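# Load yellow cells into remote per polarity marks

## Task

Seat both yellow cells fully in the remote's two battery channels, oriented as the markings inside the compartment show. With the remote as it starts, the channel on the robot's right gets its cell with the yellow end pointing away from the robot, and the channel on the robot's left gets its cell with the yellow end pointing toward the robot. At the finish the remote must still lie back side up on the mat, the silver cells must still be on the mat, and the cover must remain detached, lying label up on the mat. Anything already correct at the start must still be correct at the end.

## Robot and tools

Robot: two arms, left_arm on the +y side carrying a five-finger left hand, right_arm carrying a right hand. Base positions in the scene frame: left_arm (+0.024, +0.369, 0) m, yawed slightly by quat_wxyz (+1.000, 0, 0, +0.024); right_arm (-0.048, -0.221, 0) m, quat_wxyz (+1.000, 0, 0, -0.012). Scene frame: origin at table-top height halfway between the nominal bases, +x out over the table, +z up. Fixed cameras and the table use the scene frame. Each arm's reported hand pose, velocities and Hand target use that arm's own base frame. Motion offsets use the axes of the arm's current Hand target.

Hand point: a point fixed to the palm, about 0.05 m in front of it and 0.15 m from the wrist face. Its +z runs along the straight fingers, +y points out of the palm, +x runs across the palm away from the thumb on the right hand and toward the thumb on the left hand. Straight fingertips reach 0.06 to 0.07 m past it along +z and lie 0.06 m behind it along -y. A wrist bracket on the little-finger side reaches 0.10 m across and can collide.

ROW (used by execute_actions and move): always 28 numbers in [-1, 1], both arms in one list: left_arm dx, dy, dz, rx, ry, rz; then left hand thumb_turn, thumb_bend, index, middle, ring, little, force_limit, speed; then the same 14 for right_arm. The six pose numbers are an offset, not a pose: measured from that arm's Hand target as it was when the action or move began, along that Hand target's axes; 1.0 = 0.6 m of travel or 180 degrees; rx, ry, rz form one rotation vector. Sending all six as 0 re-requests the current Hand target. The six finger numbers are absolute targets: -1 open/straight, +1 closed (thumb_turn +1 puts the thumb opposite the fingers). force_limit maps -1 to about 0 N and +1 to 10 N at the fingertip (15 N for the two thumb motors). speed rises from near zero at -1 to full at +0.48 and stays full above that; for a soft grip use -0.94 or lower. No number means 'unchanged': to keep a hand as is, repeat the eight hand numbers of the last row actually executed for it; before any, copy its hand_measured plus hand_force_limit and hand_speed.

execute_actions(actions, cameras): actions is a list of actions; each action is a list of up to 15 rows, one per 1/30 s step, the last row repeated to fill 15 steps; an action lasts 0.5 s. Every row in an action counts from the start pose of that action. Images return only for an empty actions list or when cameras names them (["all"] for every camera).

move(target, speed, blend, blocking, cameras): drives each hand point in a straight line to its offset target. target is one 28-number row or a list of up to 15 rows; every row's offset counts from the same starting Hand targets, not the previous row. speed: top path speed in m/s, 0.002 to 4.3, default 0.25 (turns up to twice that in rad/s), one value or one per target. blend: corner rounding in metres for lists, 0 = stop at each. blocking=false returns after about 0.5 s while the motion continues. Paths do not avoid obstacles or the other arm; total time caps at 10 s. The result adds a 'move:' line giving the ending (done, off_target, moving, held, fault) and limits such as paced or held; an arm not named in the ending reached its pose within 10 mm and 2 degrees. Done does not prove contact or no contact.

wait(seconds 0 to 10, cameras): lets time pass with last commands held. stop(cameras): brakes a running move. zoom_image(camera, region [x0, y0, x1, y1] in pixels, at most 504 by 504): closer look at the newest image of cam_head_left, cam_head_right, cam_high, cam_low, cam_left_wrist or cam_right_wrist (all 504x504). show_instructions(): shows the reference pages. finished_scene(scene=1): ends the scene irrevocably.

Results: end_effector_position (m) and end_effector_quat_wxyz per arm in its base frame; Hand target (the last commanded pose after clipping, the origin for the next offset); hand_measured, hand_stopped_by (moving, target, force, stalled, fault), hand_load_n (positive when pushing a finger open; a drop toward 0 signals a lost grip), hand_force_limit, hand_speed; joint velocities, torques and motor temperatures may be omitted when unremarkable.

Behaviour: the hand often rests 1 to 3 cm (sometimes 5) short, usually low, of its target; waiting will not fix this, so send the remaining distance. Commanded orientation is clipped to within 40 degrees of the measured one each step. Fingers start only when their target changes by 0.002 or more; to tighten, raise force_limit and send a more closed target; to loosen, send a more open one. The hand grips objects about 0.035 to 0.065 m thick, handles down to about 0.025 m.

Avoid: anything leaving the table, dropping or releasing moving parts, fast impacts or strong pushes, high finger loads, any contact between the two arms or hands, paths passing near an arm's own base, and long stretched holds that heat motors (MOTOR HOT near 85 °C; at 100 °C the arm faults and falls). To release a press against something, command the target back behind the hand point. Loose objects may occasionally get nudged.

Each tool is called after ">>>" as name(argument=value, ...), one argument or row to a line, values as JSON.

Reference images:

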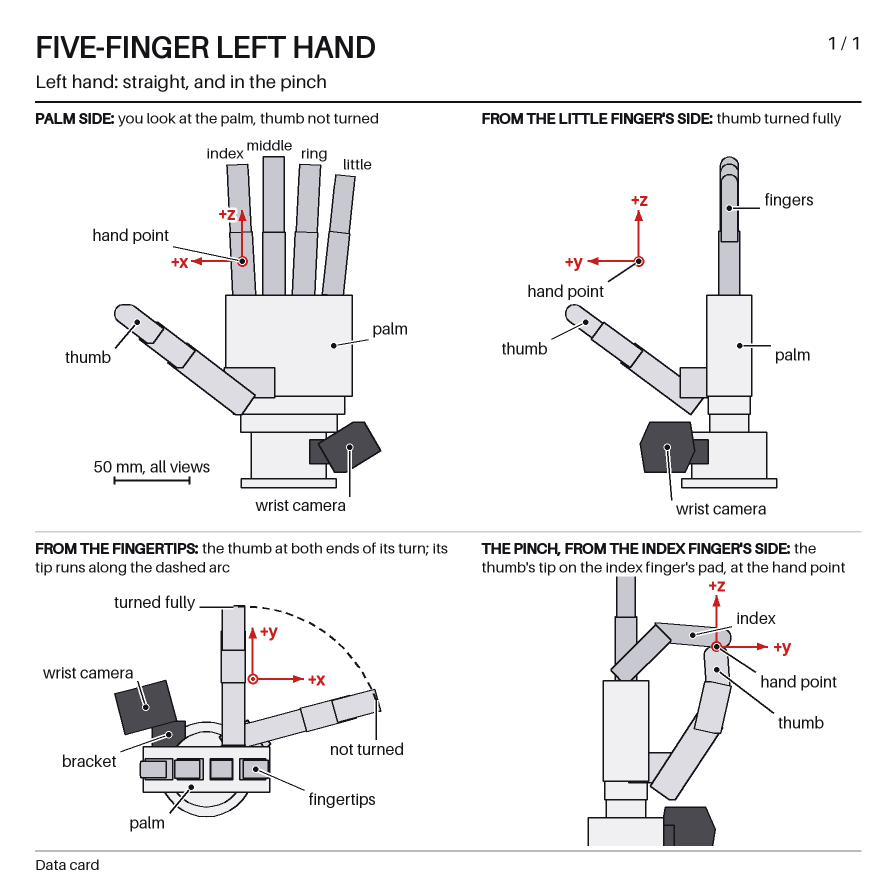

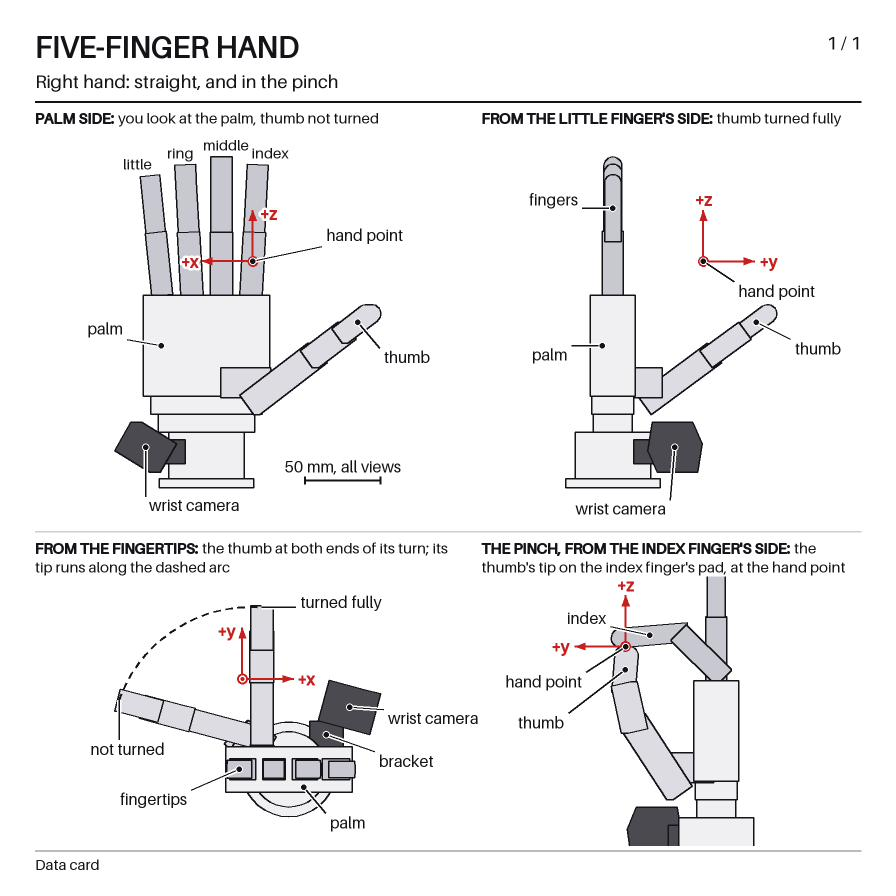

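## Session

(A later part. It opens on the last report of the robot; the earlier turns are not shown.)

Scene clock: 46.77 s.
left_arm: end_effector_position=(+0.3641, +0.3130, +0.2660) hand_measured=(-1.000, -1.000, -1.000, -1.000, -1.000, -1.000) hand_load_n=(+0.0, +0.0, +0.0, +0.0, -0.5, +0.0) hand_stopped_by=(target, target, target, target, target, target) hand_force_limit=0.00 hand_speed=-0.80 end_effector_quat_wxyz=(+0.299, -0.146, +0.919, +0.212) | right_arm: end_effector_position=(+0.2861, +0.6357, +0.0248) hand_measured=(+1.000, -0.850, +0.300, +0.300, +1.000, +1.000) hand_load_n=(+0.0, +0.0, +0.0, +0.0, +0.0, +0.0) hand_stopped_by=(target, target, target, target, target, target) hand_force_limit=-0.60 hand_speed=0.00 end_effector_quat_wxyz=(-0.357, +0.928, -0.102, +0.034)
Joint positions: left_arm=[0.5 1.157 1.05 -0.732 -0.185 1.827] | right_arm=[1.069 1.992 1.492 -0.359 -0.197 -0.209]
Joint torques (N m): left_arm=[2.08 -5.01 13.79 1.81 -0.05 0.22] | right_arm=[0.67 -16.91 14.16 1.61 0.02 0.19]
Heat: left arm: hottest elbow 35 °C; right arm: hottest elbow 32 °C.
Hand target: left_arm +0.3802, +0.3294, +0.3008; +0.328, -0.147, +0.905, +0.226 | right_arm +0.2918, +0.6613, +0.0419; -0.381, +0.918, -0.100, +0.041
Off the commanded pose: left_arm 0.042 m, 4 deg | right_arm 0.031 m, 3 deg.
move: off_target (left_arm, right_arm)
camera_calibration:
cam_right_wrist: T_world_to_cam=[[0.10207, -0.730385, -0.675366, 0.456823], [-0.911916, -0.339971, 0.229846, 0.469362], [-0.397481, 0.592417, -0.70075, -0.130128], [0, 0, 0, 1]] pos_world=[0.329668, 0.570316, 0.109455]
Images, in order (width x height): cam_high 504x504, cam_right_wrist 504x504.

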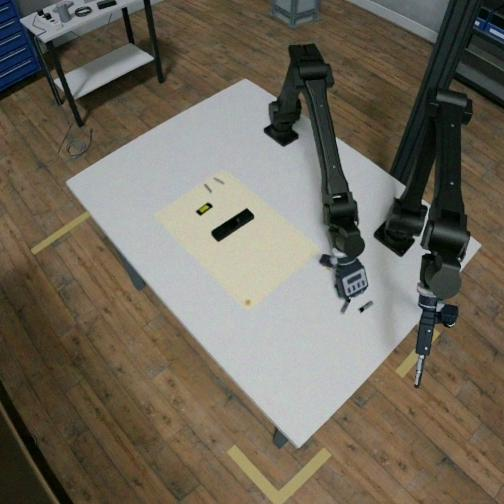

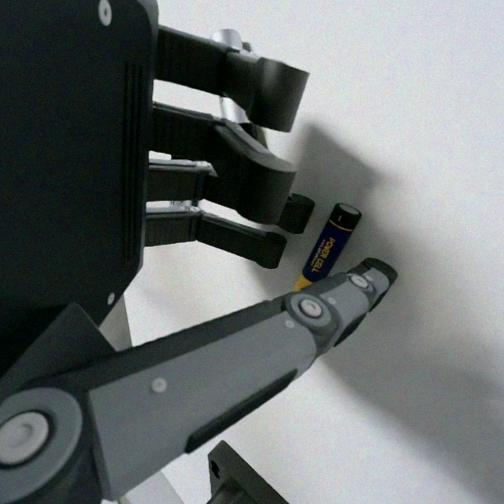

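>>> move(
  target=[0,0,0,0,0,0,-1,-1,-1,-1,-1,-1,0,-0.8,-0.0163,0.0048,-0.0048,0,-0.0468,-0.0466,1,-0.85,0.3,0.3,1,1,-0.6,0.0],
  speed=0.1,
  cameras=["cam_right_wrist"],
)

>>> zoom_image(
  camera="cam_right_wrist",
  region=[220, 140, 420, 340],
)

Scene clock: 52.30 s.
left_arm: end_effector_position=(+0.3641, +0.3130, +0.2660) hand_measured=(-1.000, -1.000, -1.000, -1.000, -1.000, -1.000) hand_load_n=(+0.0, +0.0, +0.0, +0.0, +0.0, +0.0) hand_stopped_by=(target, target, target, target, target, target) hand_force_limit=0.00 hand_speed=-0.80 end_effector_quat_wxyz=(+0.299, -0.146, +0.919, +0.212) | right_arm: end_effector_position=(+0.2697, +0.6419, +0.0294) hand_measured=(+1.000, -0.850, +0.300, +0.300, +1.000, +1.000) hand_load_n=(+0.0, +0.0, +0.0, +0.0, +0.0, +0.0) hand_stopped_by=(target, target, target, target, target, target) hand_force_limit=-0.60 hand_speed=0.00 end_effector_quat_wxyz=(-0.370, +0.929, -0.012, -0.007)
Joint positions: left_arm=[0.5 1.157 1.05 -0.732 -0.185 1.827] | right_arm=[1.069 2.008 1.527 -0.4 -0.341 -0.351]
Joint torques (N m): left_arm=[2.08 -5.07 13.79 1.81 -0.05 0.23] | right_arm=[-0.67 -17.2 14.58 0.92 -0.25 -0.02]
Heat: left arm: hottest elbow 36 °C; right arm: hottest elbow 33 °C.
Hand target: left_arm +0.3802, +0.3294, +0.3008; +0.328, -0.147, +0.905, +0.226 | right_arm +0.2813, +0.6594, +0.0418; -0.383, +0.924, -0.004, +0.001
Off the commanded pose: left_arm 0.042 m, 4 deg | right_arm 0.024 m, 2 deg.
move: off_target (left_arm, right_arm)
camera_calibration:
cam_right_wrist: T_world_to_cam=[[0.234542, -0.680099, -0.69459, 0.39869], [-0.824535, -0.51765, 0.22843, 0.545965], [-0.51491, 0.519138, -0.682176, -0.0589356], [0, 0, 0, 1]] pos_world=[0.326311, 0.584363, 0.112007]
Images, in order (width x height): cam_right_wrist 504x504.

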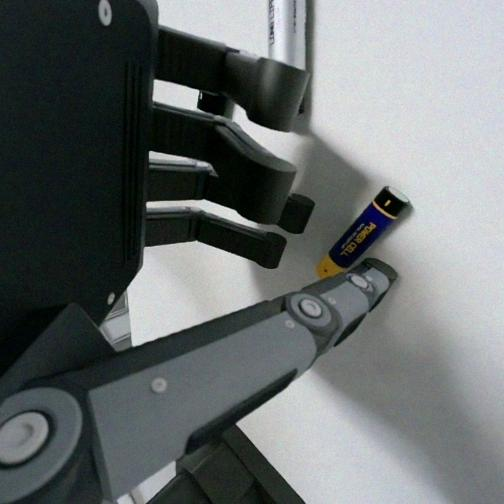

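Scaled by 2.520 from the camera's 504x504 image, which has a finer 720x720 frame.

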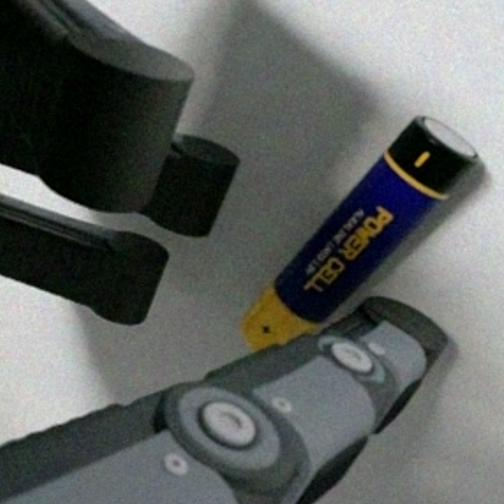

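>>> move(
  target=[0,0,0,0,0,0,-1,-1,-1,-1,-1,-1,0,-0.8,0.0108,0.0315,0.0072,0,0,0,1,-0.85,0.3,0.3,1,1,-0.6,0.0],
  speed=0.08,
  cameras=["cam_right_wrist"],
)

>>> zoom_image(
  camera="cam_right_wrist",
  region=[220, 140, 420, 340],
)

Scene clock: 54.03 s.
left_arm: end_effector_position=(+0.3641, +0.3130, +0.2660) hand_measured=(-1.000, -1.000, -1.000, -1.000, -1.000, -1.000) hand_load_n=(+0.0, +0.0, +0.0, +0.0, +0.0, +0.0) hand_stopped_by=(target, target, target, target, target, target) hand_force_limit=0.00 hand_speed=-0.80 end_effector_quat_wxyz=(+0.299, -0.146, +0.919, +0.212) | right_arm: end_effector_position=(+0.2765, +0.6416, +0.0257) hand_measured=(+1.000, -0.850, +0.300, +0.300, +1.000, +1.000) hand_load_n=(+0.0, +0.0, +0.0, +0.0, +0.0, +0.0) hand_stopped_by=(target, target, target, target, target, target) hand_force_limit=-0.60 hand_speed=0.00 end_effector_quat_wxyz=(-0.374, +0.927, -0.008, -0.006)
Joint positions: left_arm=[0.5 1.157 1.05 -0.732 -0.185 1.827] | right_arm=[1.059 2.016 1.527 -0.385 -0.351 -0.365]
Joint torques (N m): left_arm=[2.08 -5.07 13.79 1.81 -0.05 0.22] | right_arm=[-0.79 -16.62 11.45 1.61 -0.27 -0.02]
Motor temperatures (°C): left_arm=[27 26 37 27 24 24] | right_arm=[27 30 33 26 24 24]
Heat: left arm: hottest elbow 37 °C; right arm: hottest elbow 33 °C.
Hand target: left_arm +0.3802, +0.3294, +0.3008; +0.328, -0.147, +0.905, +0.226 | right_arm +0.2878, +0.6490, +0.0255; -0.383, +0.924, -0.004, +0.001
Off the commanded pose: left_arm 0.042 m, 4 deg | right_arm 0.013 m, 1 deg.
move: off_target (left_arm, right_arm)
camera_calibration:
cam_right_wrist: T_world_to_cam=[[0.242671, -0.671792, -0.699861, 0.386935], [-0.822382, -0.525132, 0.218916, 0.556774], [-0.514585, 0.522429, -0.679904, -0.0600034], [0, 0, 0, 1]] pos_world=[0.333106, 0.583667, 0.108118]
Images, in order (width x height): cam_right_wrist 504x504.

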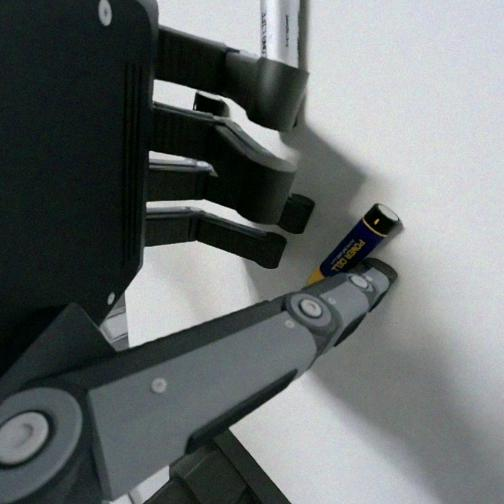

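Scaled by 2.520 from the camera's 504x504 image, which has a finer 720x720 frame.

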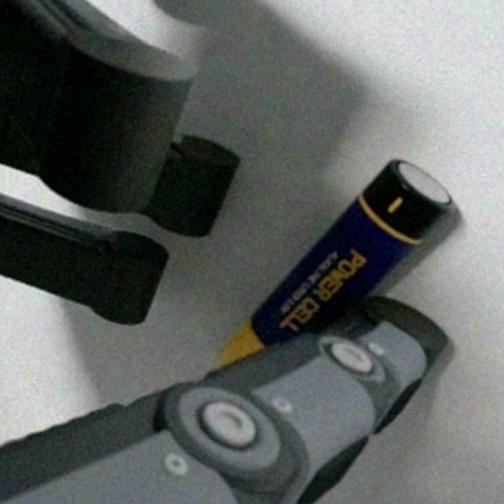

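>>> move(
  target=[0,0,0,0,0,0,-1,-1,-1,-1,-1,-1,0,-0.8,0,0.03,0.0023,0,0,0,1,-0.85,0.3,0.3,1,1,-0.6,0.0],
  speed=0.06,
  cameras=["cam_right_wrist"],
)

>>> zoom_image(
  camera="cam_right_wrist",
  region=[220, 140, 420, 340],
)

Scene clock: 55.17 s.
left_arm: end_effector_position=(+0.3641, +0.3130, +0.2660) hand_measured=(-1.000, -1.000, -1.000, -1.000, -1.000, -1.000) hand_load_n=(+0.0, +0.0, +0.0, +0.0, +0.0, +0.0) hand_stopped_by=(target, target, target, target, target, target) hand_force_limit=0.00 hand_speed=-0.80 end_effector_quat_wxyz=(+0.299, -0.146, +0.919, +0.212) | right_arm: end_effector_position=(+0.2810, +0.6435, +0.0245) hand_measured=(+1.000, -0.850, +0.300, +0.300, +1.000, +1.000) hand_load_n=(+0.0, +0.5, +0.0, -2.0, +0.0, +0.0) hand_stopped_by=(target, target, target, target, target, target) hand_force_limit=-0.60 hand_speed=0.00 end_effector_quat_wxyz=(-0.387, +0.922, -0.004, -0.002)
Joint positions: left_arm=[0.5 1.157 1.05 -0.732 -0.185 1.827] | right_arm=[1.052 2.016 1.513 -0.344 -0.362 -0.371]
Joint torques (N m): left_arm=[2.08 -5.01 13.79 1.81 -0.05 0.22] | right_arm=[-0.91 -17.49 8.2 1.63 -0.14 -0.03]
Heat: left arm: hottest elbow 37 °C; right arm: hottest elbow 33 °C.
Hand target: left_arm +0.3802, +0.3294, +0.3008; +0.328, -0.147, +0.905, +0.226 | right_arm +0.2876, +0.6373, +0.0118; -0.383, +0.924, -0.004, +0.001
Off the commanded pose: left_arm 0.042 m, 4 deg | right_arm 0.016 m, 1 deg.
move: off_target (left_arm, right_arm)
camera_calibration:
cam_right_wrist: T_world_to_cam=[[0.2527, -0.651403, -0.715414, 0.370654], [-0.822369, -0.534167, 0.195894, 0.568093], [-0.509756, 0.538831, -0.670678, -0.0716176], [0, 0, 0, 1]] pos_world=[0.337011, 0.583492, 0.105852]
Images, in order (width x height): cam_right_wrist 504x504.

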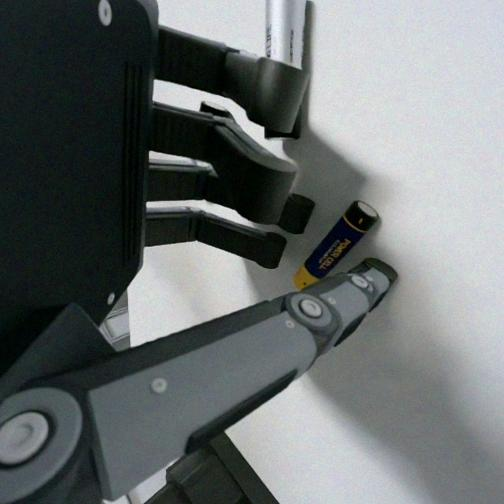

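Scaled by 2.520 from the camera's 504x504 image, which has a finer 720x720 frame.

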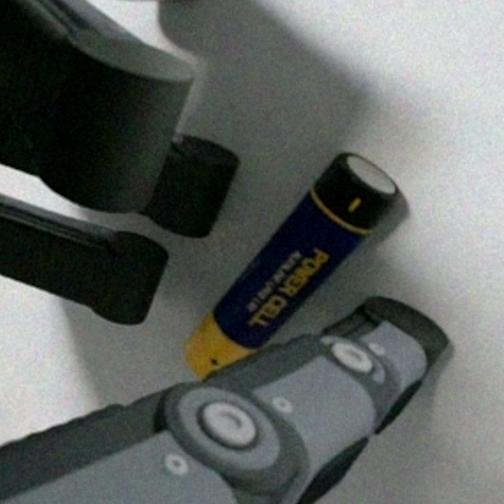

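>>> zoom_image(
  camera="cam_right_wrist",
  region=[280, 180, 400, 300],
)

>>> zoom_image(
  camera="cam_right_wrist",
  region=[150, 60, 330, 240],
)

Scaled by 4.200 from the camera's 504x504 image, which has a finer 720x720 frame.

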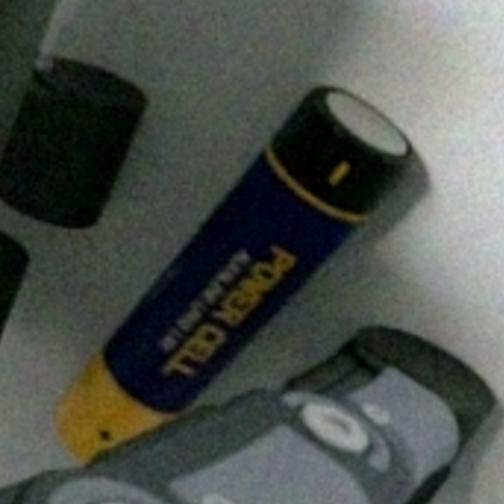

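Scaled by 2.800 from the camera's 504x504 image, which has a finer 720x720 frame.

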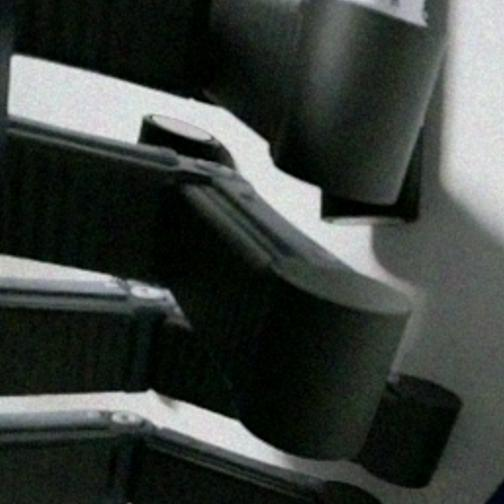

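>>> move(
  target=[0,0,0,0,0,0,-1,-1,-1,-1,-1,-1,0,-0.8,0,0,0,0,0,0,1,-0.85,0.3,0.42,1,1,-0.6,0.0],
  speed=0.06,
  cameras=["cam_right_wrist"],
)

>>> zoom_image(
  camera="cam_right_wrist",
  region=[220, 140, 420, 340],
)

Scene clock: 58.73 s.
left_arm: end_effector_position=(+0.3641, +0.3130, +0.2660) hand_measured=(-1.000, -1.000, -1.000, -1.000, -1.000, -1.000) hand_load_n=(+0.0, +0.0, +0.0, +0.0, +0.0, +0.0) hand_stopped_by=(target, target, target, target, target, target) hand_force_limit=0.00 hand_speed=-0.80 end_effector_quat_wxyz=(+0.299, -0.146, +0.919, +0.212) | right_arm: end_effector_position=(+0.2810, +0.6437, +0.0246) hand_measured=(+1.000, -0.850, +0.300, +0.420, +1.000, +1.000) hand_load_n=(+0.5, +1.0, +0.0, +0.0, +0.0, +0.0) hand_stopped_by=(target, target, target, target, target, target) hand_force_limit=-0.60 hand_speed=0.00 end_effector_quat_wxyz=(-0.387, +0.922, -0.004, -0.002)
Joint positions: left_arm=[0.5 1.157 1.05 -0.732 -0.185 1.827] | right_arm=[1.052 2.016 1.513 -0.343 -0.362 -0.371]
Joint torques (N m): left_arm=[2.08 -5.01 13.78 1.81 -0.06 0.22] | right_arm=[-0.38 -17.2 8.2 1.73 -0.13 -0.02]
Heat: left arm: hottest elbow 38 °C; right arm: hottest elbow 33 °C.
Hand target: left_arm +0.3802, +0.3294, +0.3008; +0.328, -0.147, +0.905, +0.226 | right_arm +0.2875, +0.6374, +0.0119; -0.383, +0.924, -0.004, +0.001
Off the commanded pose: left_arm 0.042 m, 4 deg | right_arm 0.016 m, 1 deg.
move: off_target (left_arm, right_arm)
camera_calibration:
cam_right_wrist: T_world_to_cam=[[0.252953, -0.650765, -0.715905, 0.370386], [-0.822276, -0.534513, 0.195341, 0.568356], [-0.509782, 0.539259, -0.670315, -0.0718838], [0, 0, 0, 1]] pos_world=[0.33701, 0.583592, 0.105954]
Images, in order (width x height): cam_right_wrist 504x504.

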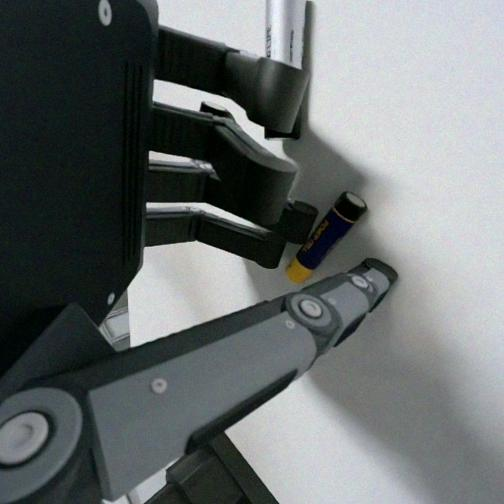

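Scaled by 2.520 from the camera's 504x504 image, which has a finer 720x720 frame.

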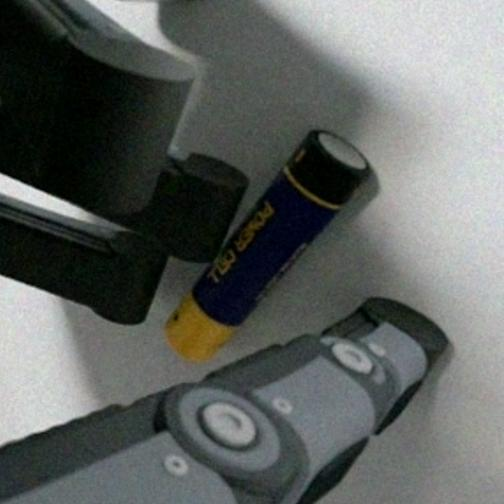

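>>> move(
  target=[0,0,0,0,0,0,-1,-1,-1,-1,-1,-1,0,-0.8,0,-0.0295,-0.0295,0,0.0511,-0.0511,1,-0.8,0.3,0.42,1,1,-0.6,0.0],
  speed=0.1,
  cameras=["cam_right_wrist"],
)

>>> zoom_image(
  camera="cam_right_wrist",
  region=[220, 140, 420, 340],
)

Scene clock: 62.93 s.
left_arm: end_effector_position=(+0.3641, +0.3130, +0.2660) hand_measured=(-1.000, -1.000, -1.000, -1.000, -1.000, -1.000) hand_load_n=(+0.0, +0.0, +0.0, +0.0, +0.0, +0.0) hand_stopped_by=(target, target, target, target, target, target) hand_force_limit=0.00 hand_speed=-0.80 end_effector_quat_wxyz=(+0.299, -0.146, +0.919, +0.212) | right_arm: end_effector_position=(+0.2898, +0.6341, +0.0229) hand_measured=(+1.000, -0.812, +0.300, +0.420, +1.000, +1.000) hand_load_n=(+0.0, +0.0, +0.0, +0.0, +0.5, +0.0) hand_stopped_by=(target, force, target, target, target, target) hand_force_limit=-0.60 hand_speed=0.00 end_effector_quat_wxyz=(-0.369, +0.924, +0.028, +0.096)
Joint positions: left_arm=[0.5 1.157 1.05 -0.732 -0.185 1.827] | right_arm=[1.093 1.969 1.44 -0.276 -0.178 -0.467]
Joint torques (N m): left_arm=[2.08 -5.07 13.79 1.81 -0.05 0.22] | right_arm=[-0.09 -19.72 8.53 1.65 0.09 -0.07]
Heat: left arm: hottest elbow 38 °C; right arm: hottest elbow 33 °C.
Hand target: left_arm +0.3802, +0.3294, +0.3008; +0.328, -0.147, +0.905, +0.226 | right_arm +0.2876, +0.6374, +0.0370; -0.380, +0.918, +0.039, +0.106
Off the commanded pose: left_arm 0.042 m, 4 deg | right_arm 0.015 m, 2 deg.
move: off_target (left_arm, right_arm)
camera_calibration:
cam_right_wrist: T_world_to_cam=[[0.381347, -0.679576, -0.626699, 0.339676], [-0.855076, -0.51694, 0.0402421, 0.572623], [-0.351313, 0.520528, -0.778222, -0.0951325], [0, 0, 0, 1]] pos_world=[0.32668, 0.576366, 0.115796]
Images, in order (width x height): cam_right_wrist 504x504.

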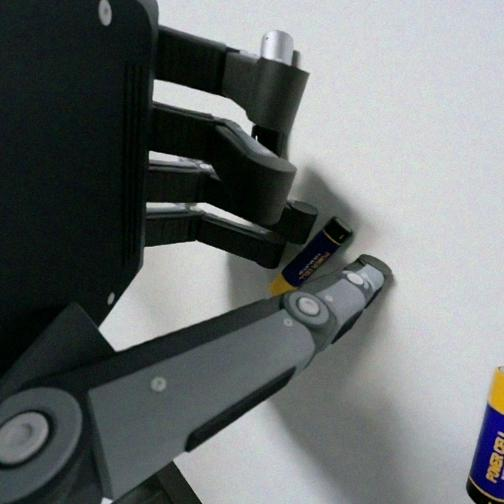

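Scaled by 2.520 from the camera's 504x504 image, which has a finer 720x720 frame.

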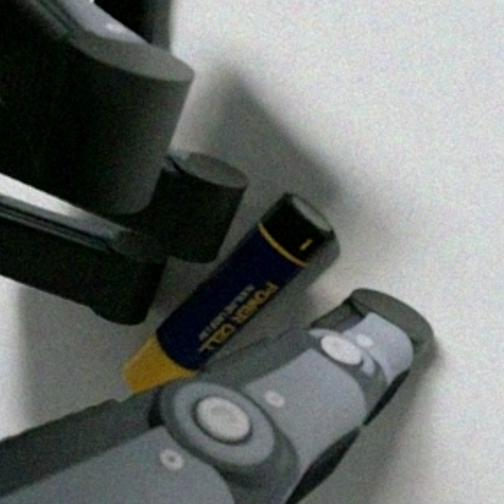

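>>> move(
  target=[0,0,0,0,0,0,-1,-1,-1,-1,-1,-1,0,-0.8,-0.0195,0.0025,0.0098,0.0172,0.0153,0.0153,1,-0.85,0.3,0.42,1,1,-0.6,0.0],
  speed=0.06,
  cameras=["cam_right_wrist"],
)

>>> zoom_image(
  camera="cam_right_wrist",
  region=[220, 140, 420, 340],
)

Scene clock: 66.17 s.
left_arm: end_effector_position=(+0.3641, +0.3130, +0.2660) hand_measured=(-1.000, -1.000, -1.000, -1.000, -1.000, -1.000) hand_load_n=(+0.0, +0.0, +0.0, +0.0, +0.0, +0.0) hand_stopped_by=(target, target, target, target, target, target) hand_force_limit=0.00 hand_speed=-0.80 end_effector_quat_wxyz=(+0.299, -0.146, +0.919, +0.212) | right_arm: end_effector_position=(+0.2886, +0.6362, +0.0248) hand_measured=(+1.000, -0.850, +0.300, +0.420, +1.000, +1.000) hand_load_n=(-1.5, +1.0, +0.0, +0.0, +0.0, +0.0) hand_stopped_by=(target, target, target, target, target, target) hand_force_limit=-0.60 hand_speed=0.00 end_effector_quat_wxyz=(-0.400, +0.908, +0.012, +0.122)
Joint positions: left_arm=[0.5 1.157 1.05 -0.732 -0.185 1.827] | right_arm=[1.102 1.94 1.362 -0.139 -0.141 -0.431]
Joint torques (N m): left_arm=[2.08 -5.07 13.79 1.81 -0.05 0.22] | right_arm=[1.03 -18.2 8.2 1.78 -0.09 0.27]
Heat: left arm: hottest elbow 39 °C; right arm: hottest elbow 32 °C.
Hand target: left_arm +0.3802, +0.3294, +0.3008; +0.328, -0.147, +0.905, +0.226 | right_arm +0.2776, +0.6405, +0.0292; -0.408, +0.905, +0.011, +0.118
Off the commanded pose: left_arm 0.042 m, 4 deg | right_arm 0.013 m, 1 deg.
move: off_target (left_arm, right_arm)
camera_calibration:
cam_right_wrist: T_world_to_cam=[[0.377531, -0.648558, -0.660941, 0.325012], [-0.876124, -0.48126, -0.0282018, 0.557746], [-0.299793, 0.589713, -0.749908, -0.154617], [0, 0, 0, 1]] pos_world=[0.319599, 0.570389, 0.114594]
Images, in order (width x height): cam_right_wrist 504x504.

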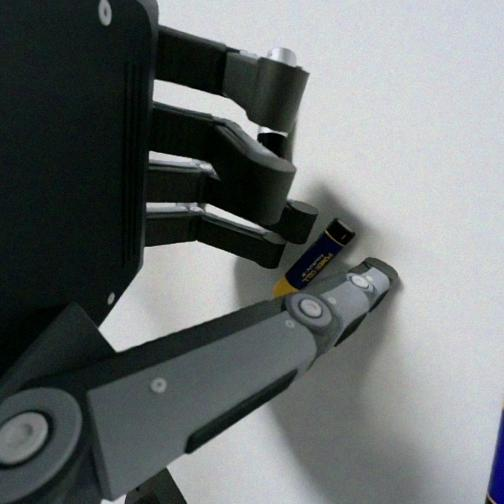

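Scaled by 2.520 from the camera's 504x504 image, which has a finer 720x720 frame.

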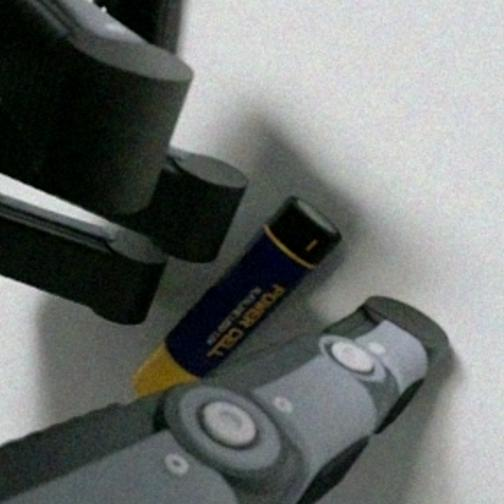

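>>> move(
  target=[0,0,0,0,0,0,-1,-1,-1,-1,-1,-1,0,-0.8,0.0298,-0.0518,-0.011,-0.0925,0.0061,0.0053,1,-0.7,0.3,0.42,1,1,-0.6,0.0],
  speed=0.1,
  cameras=["cam_right_wrist"],
)

>>> zoom_image(
  camera="cam_right_wrist",
  region=[220, 140, 420, 340],
)

Scene clock: 70.90 s.
left_arm: end_effector_position=(+0.3641, +0.3130, +0.2660) hand_measured=(-1.000, -1.000, -1.000, -1.000, -1.000, -1.000) hand_load_n=(+0.0, +0.0, +0.5, +0.0, +0.0, +0.0) hand_stopped_by=(target, target, target, target, target, target) hand_force_limit=0.00 hand_speed=-0.80 end_effector_quat_wxyz=(+0.299, -0.146, +0.919, +0.212) | right_arm: end_effector_position=(+0.2875, +0.6334, +0.0468) hand_measured=(+1.000, -0.700, +0.300, +0.420, +1.000, +1.000) hand_load_n=(+0.0, +0.0, +0.0, +0.0, +0.0, +0.0) hand_stopped_by=(target, target, target, target, target, target) hand_force_limit=-0.60 hand_speed=0.00 end_effector_quat_wxyz=(-0.258, +0.959, -0.016, +0.119)
Joint positions: left_arm=[0.5 1.157 1.05 -0.732 -0.185 1.827] | right_arm=[1.141 2.021 1.665 -0.638 0.01 -0.4]
Joint torques (N m): left_arm=[2.08 -5.01 13.79 1.8 -0.05 0.22] | right_arm=[0.79 -17.32 14.89 0.75 0.15 0.18]
Heat: left arm: hottest elbow 40 °C; right arm: hottest elbow 33 °C.
Hand target: left_arm +0.3802, +0.3294, +0.3008; +0.328, -0.147, +0.905, +0.226 | right_arm +0.2900, +0.6548, +0.0600; -0.273, +0.954, -0.018, +0.123
Off the commanded pose: left_arm 0.042 m, 4 deg | right_arm 0.026 m, 2 deg.
move: off_target (left_arm, right_arm)
camera_calibration:
cam_right_wrist: T_world_to_cam=[[0.292984, -0.84118, -0.454507, 0.474821], [-0.911422, -0.389357, 0.133082, 0.500457], [-0.288911, 0.375257, -0.880746, 0.00197429], [0, 0, 0, 1]] pos_world=[0.317583, 0.593525, 0.150946]
Images, in order (width x height): cam_right_wrist 504x504.

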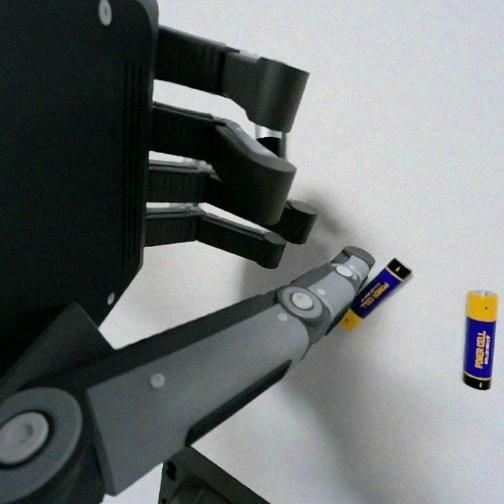

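Scaled by 2.520 from the camera's 504x504 image, which has a finer 720x720 frame.

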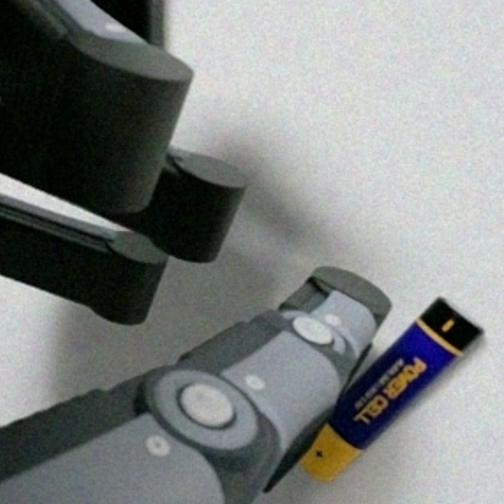

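>>> wait(
  seconds=0.1,
  cameras=["cam_head_left", "cam_head_right", "cam_high"],
)

>>> zoom_image(
  camera="cam_head_left",
  region=[100, 230, 240, 370],
)

>>> zoom_image(
  camera="cam_high",
  region=[290, 220, 400, 330],
)

Scene clock: 71.80 s.
left_arm: end_effector_position=(+0.3641, +0.3130, +0.2660) hand_measured=(-1.000, -1.000, -1.000, -1.000, -1.000, -1.000) hand_load_n=(+0.0, +0.0, +0.0, +0.0, +0.0, +0.0) hand_stopped_by=(target, target, target, target, target, target) hand_force_limit=0.00 hand_speed=-0.80 end_effector_quat_wxyz=(+0.299, -0.146, +0.919, +0.212) | right_arm: end_effector_position=(+0.2875, +0.6334, +0.0465) hand_measured=(+1.000, -0.700, +0.300, +0.420, +1.000, +1.000) hand_load_n=(+0.0, +0.0, +0.0, +0.0, +0.0, +0.0) hand_stopped_by=(target, target, target, target, target, target) hand_force_limit=-0.60 hand_speed=0.00 end_effector_quat_wxyz=(-0.258, +0.959, -0.016, +0.119)
Joint positions: left_arm=[0.5 1.157 1.05 -0.732 -0.185 1.827] | right_arm=[1.141 2.022 1.665 -0.638 0.01 -0.4]
Joint torques (N m): left_arm=[2.08 -5.01 13.79 1.81 -0.05 0.22] | right_arm=[0.79 -17.61 15.05 0.76 0.12 0.19]
Heat: left arm: hottest elbow 40 °C; right arm: hottest elbow 33 °C.
Hand target: left_arm +0.3802, +0.3294, +0.3008; +0.328, -0.147, +0.905, +0.226 | right_arm +0.2900, +0.6548, +0.0600; -0.273, +0.954, -0.018, +0.123
Off the commanded pose: left_arm 0.042 m, 4 deg | right_arm 0.026 m, 2 deg.
wait: 0.10 s; at rest from the start
Images, in order (width x height): cam_head_left 504x504, cam_head_right 504x504, cam_high 504x504.

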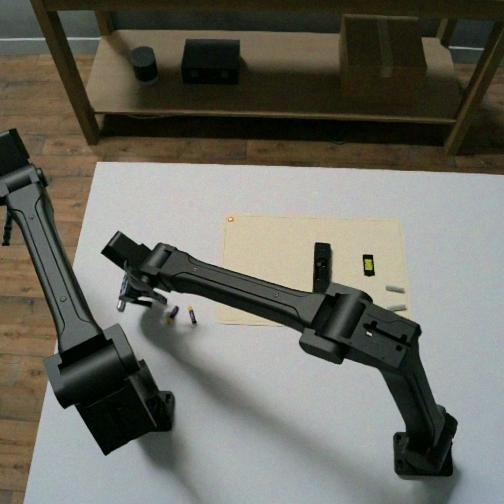

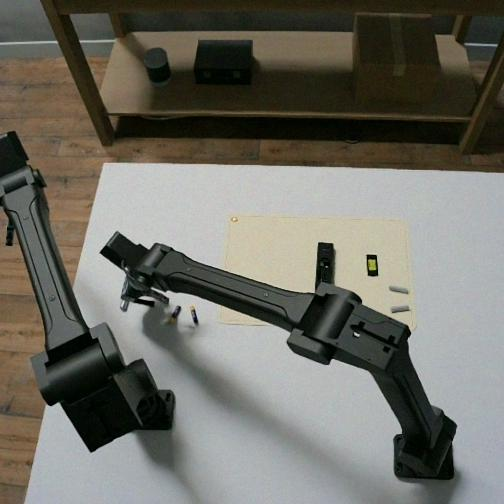

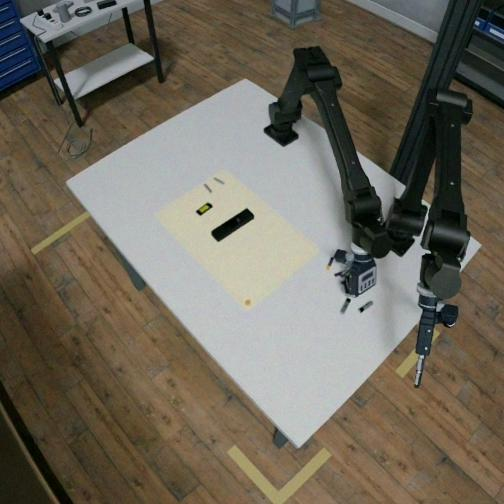

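Scaled by 3.600 from the camera's 504x504 image, which has a finer 720x720 frame.

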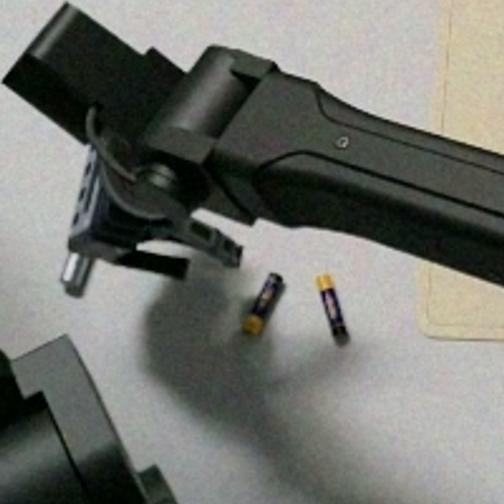

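Scaled by 4.582 from the camera's 504x504 image, which has a finer 720x720 frame.

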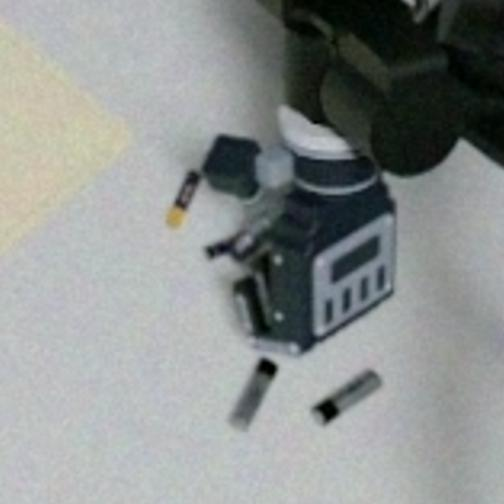

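>>> move(
  target=[0,0,0,0,0,0,-1,-1,-1,-1,-1,-1,0,-0.8,-0.0303,0.075,-0.0462,0.006,-0.014,-0.0219,1,-0.7,0.3,0.42,1,1,-0.6,0.0],
  speed=0.1,
  cameras=["cam_right_wrist"],
)

>>> zoom_image(
  camera="cam_right_wrist",
  region=[220, 140, 420, 340],
)

Scene clock: 73.73 s.
left_arm: end_effector_position=(+0.3641, +0.3130, +0.2660) hand_measured=(-1.000, -1.000, -1.000, -1.000, -1.000, -1.000) hand_load_n=(+0.0, +0.0, +0.0, +0.0, +0.0, +0.0) hand_stopped_by=(target, target, target, target, target, target) hand_force_limit=0.00 hand_speed=-0.80 end_effector_quat_wxyz=(+0.299, -0.146, +0.919, +0.212) | right_arm: end_effector_position=(+0.2663, +0.6010, +0.0408) hand_measured=(+1.000, -0.700, +0.300, +0.420, +1.000, +1.000) hand_load_n=(+0.0, +0.0, +0.0, -0.5, +0.5, +0.0) hand_stopped_by=(target, target, target, target, target, target) hand_force_limit=-0.60 hand_speed=0.00 end_effector_quat_wxyz=(-0.264, +0.959, +0.015, +0.104)
Joint positions: left_arm=[0.5 1.157 1.05 -0.732 -0.185 1.827] | right_arm=[1.141 1.935 1.51 -0.57 -0.038 -0.45]
Joint torques (N m): left_arm=[2.08 -5.01 13.79 1.81 -0.06 0.22] | right_arm=[-0.03 -19.78 8.85 1.52 -0.04 -0.02]
Heat: left arm: hottest elbow 40 °C; right arm: hottest elbow 33 °C.
Hand target: left_arm +0.3802, +0.3294, +0.3008; +0.328, -0.147, +0.905, +0.226 | right_arm +0.2671, +0.6042, +0.0553; -0.279, +0.954, +0.022, +0.112
Off the commanded pose: left_arm 0.042 m, 4 deg | right_arm 0.015 m, 2 deg.
move: off_target (left_arm, right_arm)
camera_calibration:
cam_right_wrist: T_world_to_cam=[[0.344487, -0.817424, -0.461679, 0.423325], [-0.881124, -0.45123, 0.141464, 0.497996], [-0.323959, 0.358064, -0.875694, 0.0222315], [0, 0, 0, 1]] pos_world=[0.300169, 0.562786, 0.14446]
Images, in order (width x height): cam_right_wrist 504x504.

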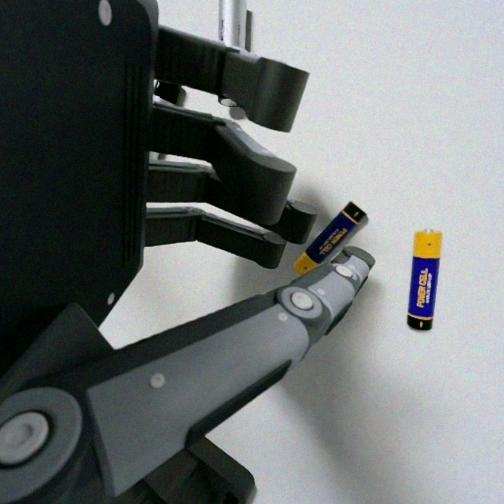

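Scaled by 2.520 from the camera's 504x504 image, which has a finer 720x720 frame.

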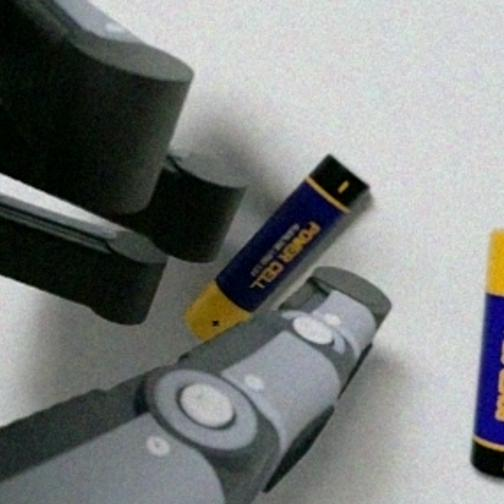

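>>> move(
  target=[0,0,0,0,0,0,-1,-1,-1,-1,-1,-1,0,-0.8,-0.0082,0.0203,0.0253,0,0,0,1,-0.7,0.3,0.42,1,1,-0.6,0.0],
  speed=0.08,
  cameras=["cam_right_wrist"],
)

>>> zoom_image(
  camera="cam_right_wrist",
  region=[220, 140, 420, 340],
)

Scene clock: 75.53 s.
left_arm: end_effector_position=(+0.3641, +0.3130, +0.2660) hand_measured=(-1.000, -1.000, -1.000, -1.000, -1.000, -1.000) hand_load_n=(+0.0, +0.0, +0.0, +0.0, +0.0, +0.0) hand_stopped_by=(target, target, target, target, target, target) hand_force_limit=0.00 hand_speed=-0.80 end_effector_quat_wxyz=(+0.299, -0.146, +0.919, +0.212) | right_arm: end_effector_position=(+0.2660, +0.6004, +0.0317) hand_measured=(+1.000, -0.700, +0.300, +0.420, +1.000, +1.000) hand_load_n=(+0.0, +0.0, +0.0, +0.0, +0.0, +0.0) hand_stopped_by=(target, target, target, target, target, target) hand_force_limit=-0.60 hand_speed=0.00 end_effector_quat_wxyz=(-0.272, +0.956, +0.016, +0.108)
Joint positions: left_arm=[0.5 1.157 1.05 -0.732 -0.185 1.827] | right_arm=[1.141 1.935 1.479 -0.523 -0.038 -0.451]
Joint torques (N m): left_arm=[2.08 -5.07 13.79 1.81 -0.05 0.23] | right_arm=[0.15 -18.02 8.84 1.44 -0.03 -0.04]
Heat: left arm: hottest elbow 40 °C; right arm: hottest elbow 33 °C.
Hand target: left_arm +0.3802, +0.3294, +0.3008; +0.328, -0.147, +0.905, +0.226 | right_arm +0.2666, +0.6021, +0.0353; -0.279, +0.954, +0.022, +0.112
Off the commanded pose: left_arm 0.042 m, 4 deg | right_arm 0.004 m, 1 deg.
move: off_target (left_arm)
camera_calibration:
cam_right_wrist: T_world_to_cam=[[0.348567, -0.810005, -0.471585, 0.413547], [-0.881671, -0.454092, 0.128281, 0.501077], [-0.318051, 0.371068, -0.87244, 0.00485096], [0, 0, 0, 1]] pos_world=[0.299179, 0.56071, 0.134976]
Images, in order (width x height): cam_right_wrist 504x504.

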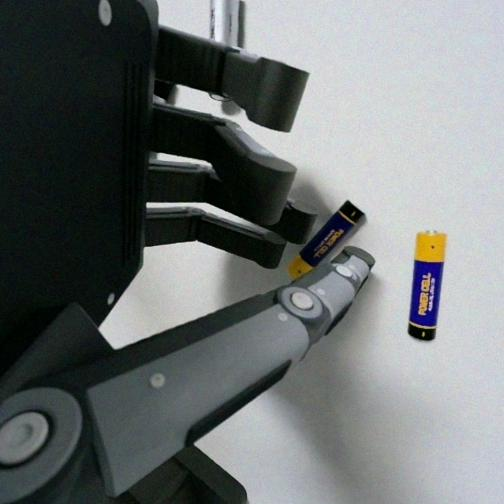

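Scaled by 2.520 from the camera's 504x504 image, which has a finer 720x720 frame.

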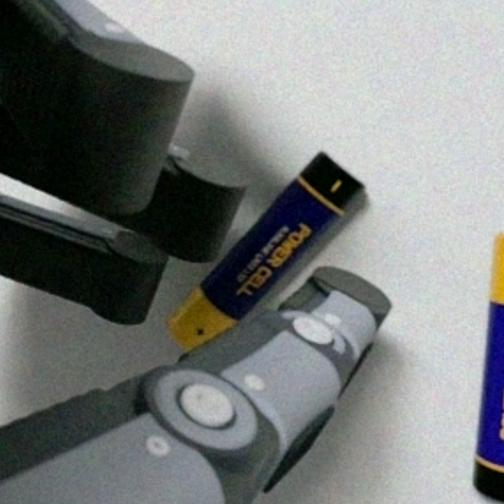

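>>> move(
  target=[0,0,0,0,0,0,-1,-1,-1,-1,-1,-1,0,-0.8,-0.0064,0.0163,0.0224,0,0,0,1,-0.7,0.3,0.42,1,1,-0.6,0.0],
  speed=0.06,
  cameras=["cam_right_wrist"],
)

>>> zoom_image(
  camera="cam_right_wrist",
  region=[220, 140, 420, 340],
)

Scene clock: 77.13 s.
left_arm: end_effector_position=(+0.3641, +0.3130, +0.2660) hand_measured=(-1.000, -1.000, -1.000, -1.000, -1.000, -1.000) hand_load_n=(+0.0, +0.0, +0.0, +0.0, +0.0, +0.5) hand_stopped_by=(target, target, target, target, target, target) hand_force_limit=0.00 hand_speed=-0.80 end_effector_quat_wxyz=(+0.299, -0.146, +0.919, +0.212) | right_arm: end_effector_position=(+0.2663, +0.6011, +0.0259) hand_measured=(+1.000, -0.700, +0.300, +0.420, +1.000, +1.000) hand_load_n=(+0.0, +0.0, +0.0, +0.0, +0.0, +0.0) hand_stopped_by=(target, target, target, target, target, target) hand_force_limit=-0.60 hand_speed=0.00 end_effector_quat_wxyz=(-0.279, +0.954, +0.016, +0.111)
Joint positions: left_arm=[0.5 1.157 1.05 -0.732 -0.185 1.827] | right_arm=[1.141 1.935 1.457 -0.483 -0.039 -0.452]
Joint torques (N m): left_arm=[2.08 -5.07 13.79 1.83 -0.05 0.22] | right_arm=[-0.21 -16.5 8.73 1.48 -0.07 -0.04]
Heat: left arm: hottest elbow 41 °C; right arm: hottest elbow 33 °C.
Hand target: left_arm +0.3802, +0.3294, +0.3008; +0.328, -0.147, +0.905, +0.226 | right_arm +0.2666, +0.6011, +0.0182; -0.278, +0.954, +0.022, +0.112
Off the commanded pose: left_arm 0.042 m, 4 deg | right_arm 0.008 m, 1 deg.
move: off_target (left_arm)
camera_calibration:
cam_right_wrist: T_world_to_cam=[[0.352698, -0.802181, -0.481779, 0.405756], [-0.882247, -0.456656, 0.11448, 0.504514], [-0.311841, 0.384671, -0.868783, -0.0102841], [0, 0, 0, 1]] pos_world=[0.29879, 0.559835, 0.128793]
Images, in order (width x height): cam_right_wrist 504x504.

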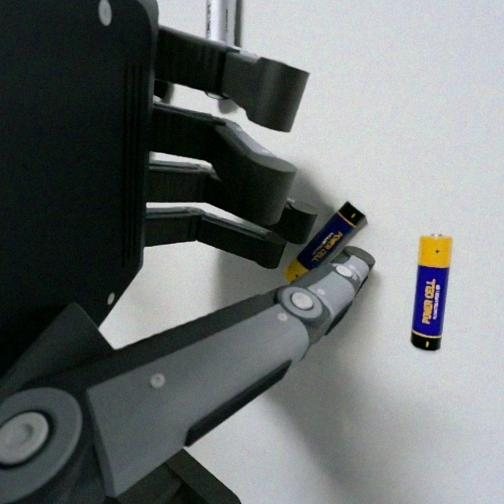

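Scaled by 2.520 from the camera's 504x504 image, which has a finer 720x720 frame.

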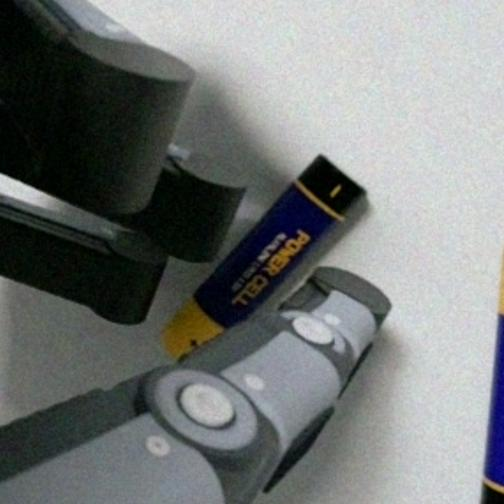

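>>> move(
  target=[0,0,0,0,0,0,-1,-1,-1,-1,-1,-1,0,-0.8,-0.006,0.0141,0.0219,0,0,0,1,-0.7,0.3,0.42,1,1,-0.6,0.0],
  speed=0.05,
  cameras=["cam_right_wrist"],
)

>>> zoom_image(
  camera="cam_right_wrist",
  region=[220, 140, 420, 340],
)

Scene clock: 78.30 s.
left_arm: end_effector_position=(+0.3641, +0.3130, +0.2660) hand_measured=(-1.000, -1.000, -1.000, -1.000, -1.000, -1.000) hand_load_n=(+0.0, +0.0, +0.0, +0.0, +0.0, +0.0) hand_stopped_by=(target, target, target, target, target, target) hand_force_limit=0.00 hand_speed=-0.80 end_effector_quat_wxyz=(+0.299, -0.146, +0.919, +0.212) | right_arm: end_effector_position=(+0.2672, +0.6034, +0.0207) hand_measured=(+1.000, -0.700, +0.300, +0.420, +1.000, +1.000) hand_load_n=(+0.0, +0.0, -2.0, +0.0, +0.0, +0.0) hand_stopped_by=(target, target, target, target, target, target) hand_force_limit=-0.60 hand_speed=0.00 end_effector_quat_wxyz=(-0.286, +0.951, +0.016, +0.114)
Joint positions: left_arm=[0.5 1.157 1.05 -0.732 -0.185 1.827] | right_arm=[1.141 1.94 1.444 -0.45 -0.039 -0.452]
Joint torques (N m): left_arm=[2.08 -5.07 13.79 1.81 -0.05 0.22] | right_arm=[-0.32 -15.21 8.35 1.73 -0.08 -0.03]
Heat: left arm: hottest elbow 41 °C; right arm: hottest elbow 33 °C.
Hand target: left_arm +0.3802, +0.3294, +0.3008; +0.328, -0.147, +0.905, +0.226 | right_arm +0.2666, +0.6011, +0.0021; -0.278, +0.954, +0.022, +0.112
Off the commanded pose: left_arm 0.042 m, 4 deg | right_arm 0.019 m, 1 deg.
move: off_target (left_arm, right_arm)
camera_calibration:
cam_right_wrist: T_world_to_cam=[[0.35598, -0.795047, -0.4911, 0.399656], [-0.882783, -0.458493, 0.102363, 0.50845], [-0.306549, 0.397096, -0.865068, -0.0244085], [0, 0, 0, 1]] pos_world=[0.299099, 0.560558, 0.12311]
Images, in order (width x height): cam_right_wrist 504x504.

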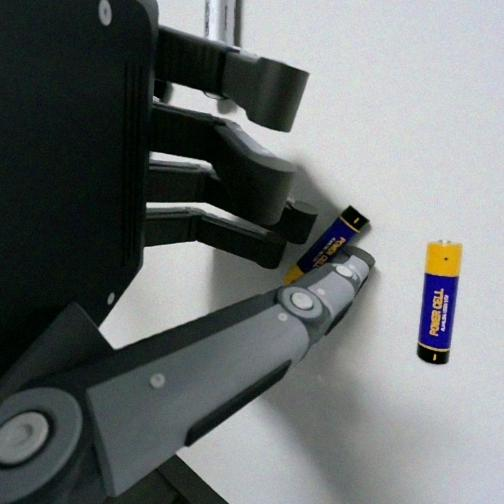

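Scaled by 2.520 from the camera's 504x504 image, which has a finer 720x720 frame.

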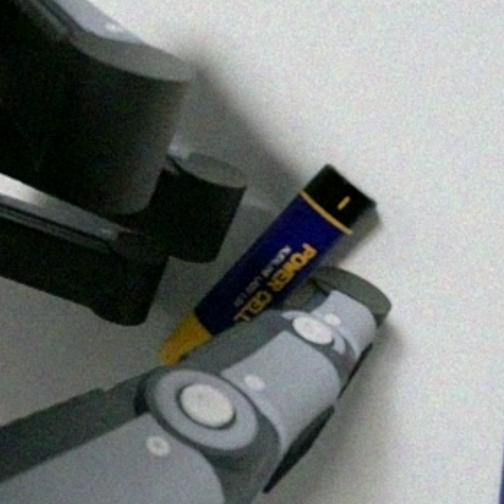

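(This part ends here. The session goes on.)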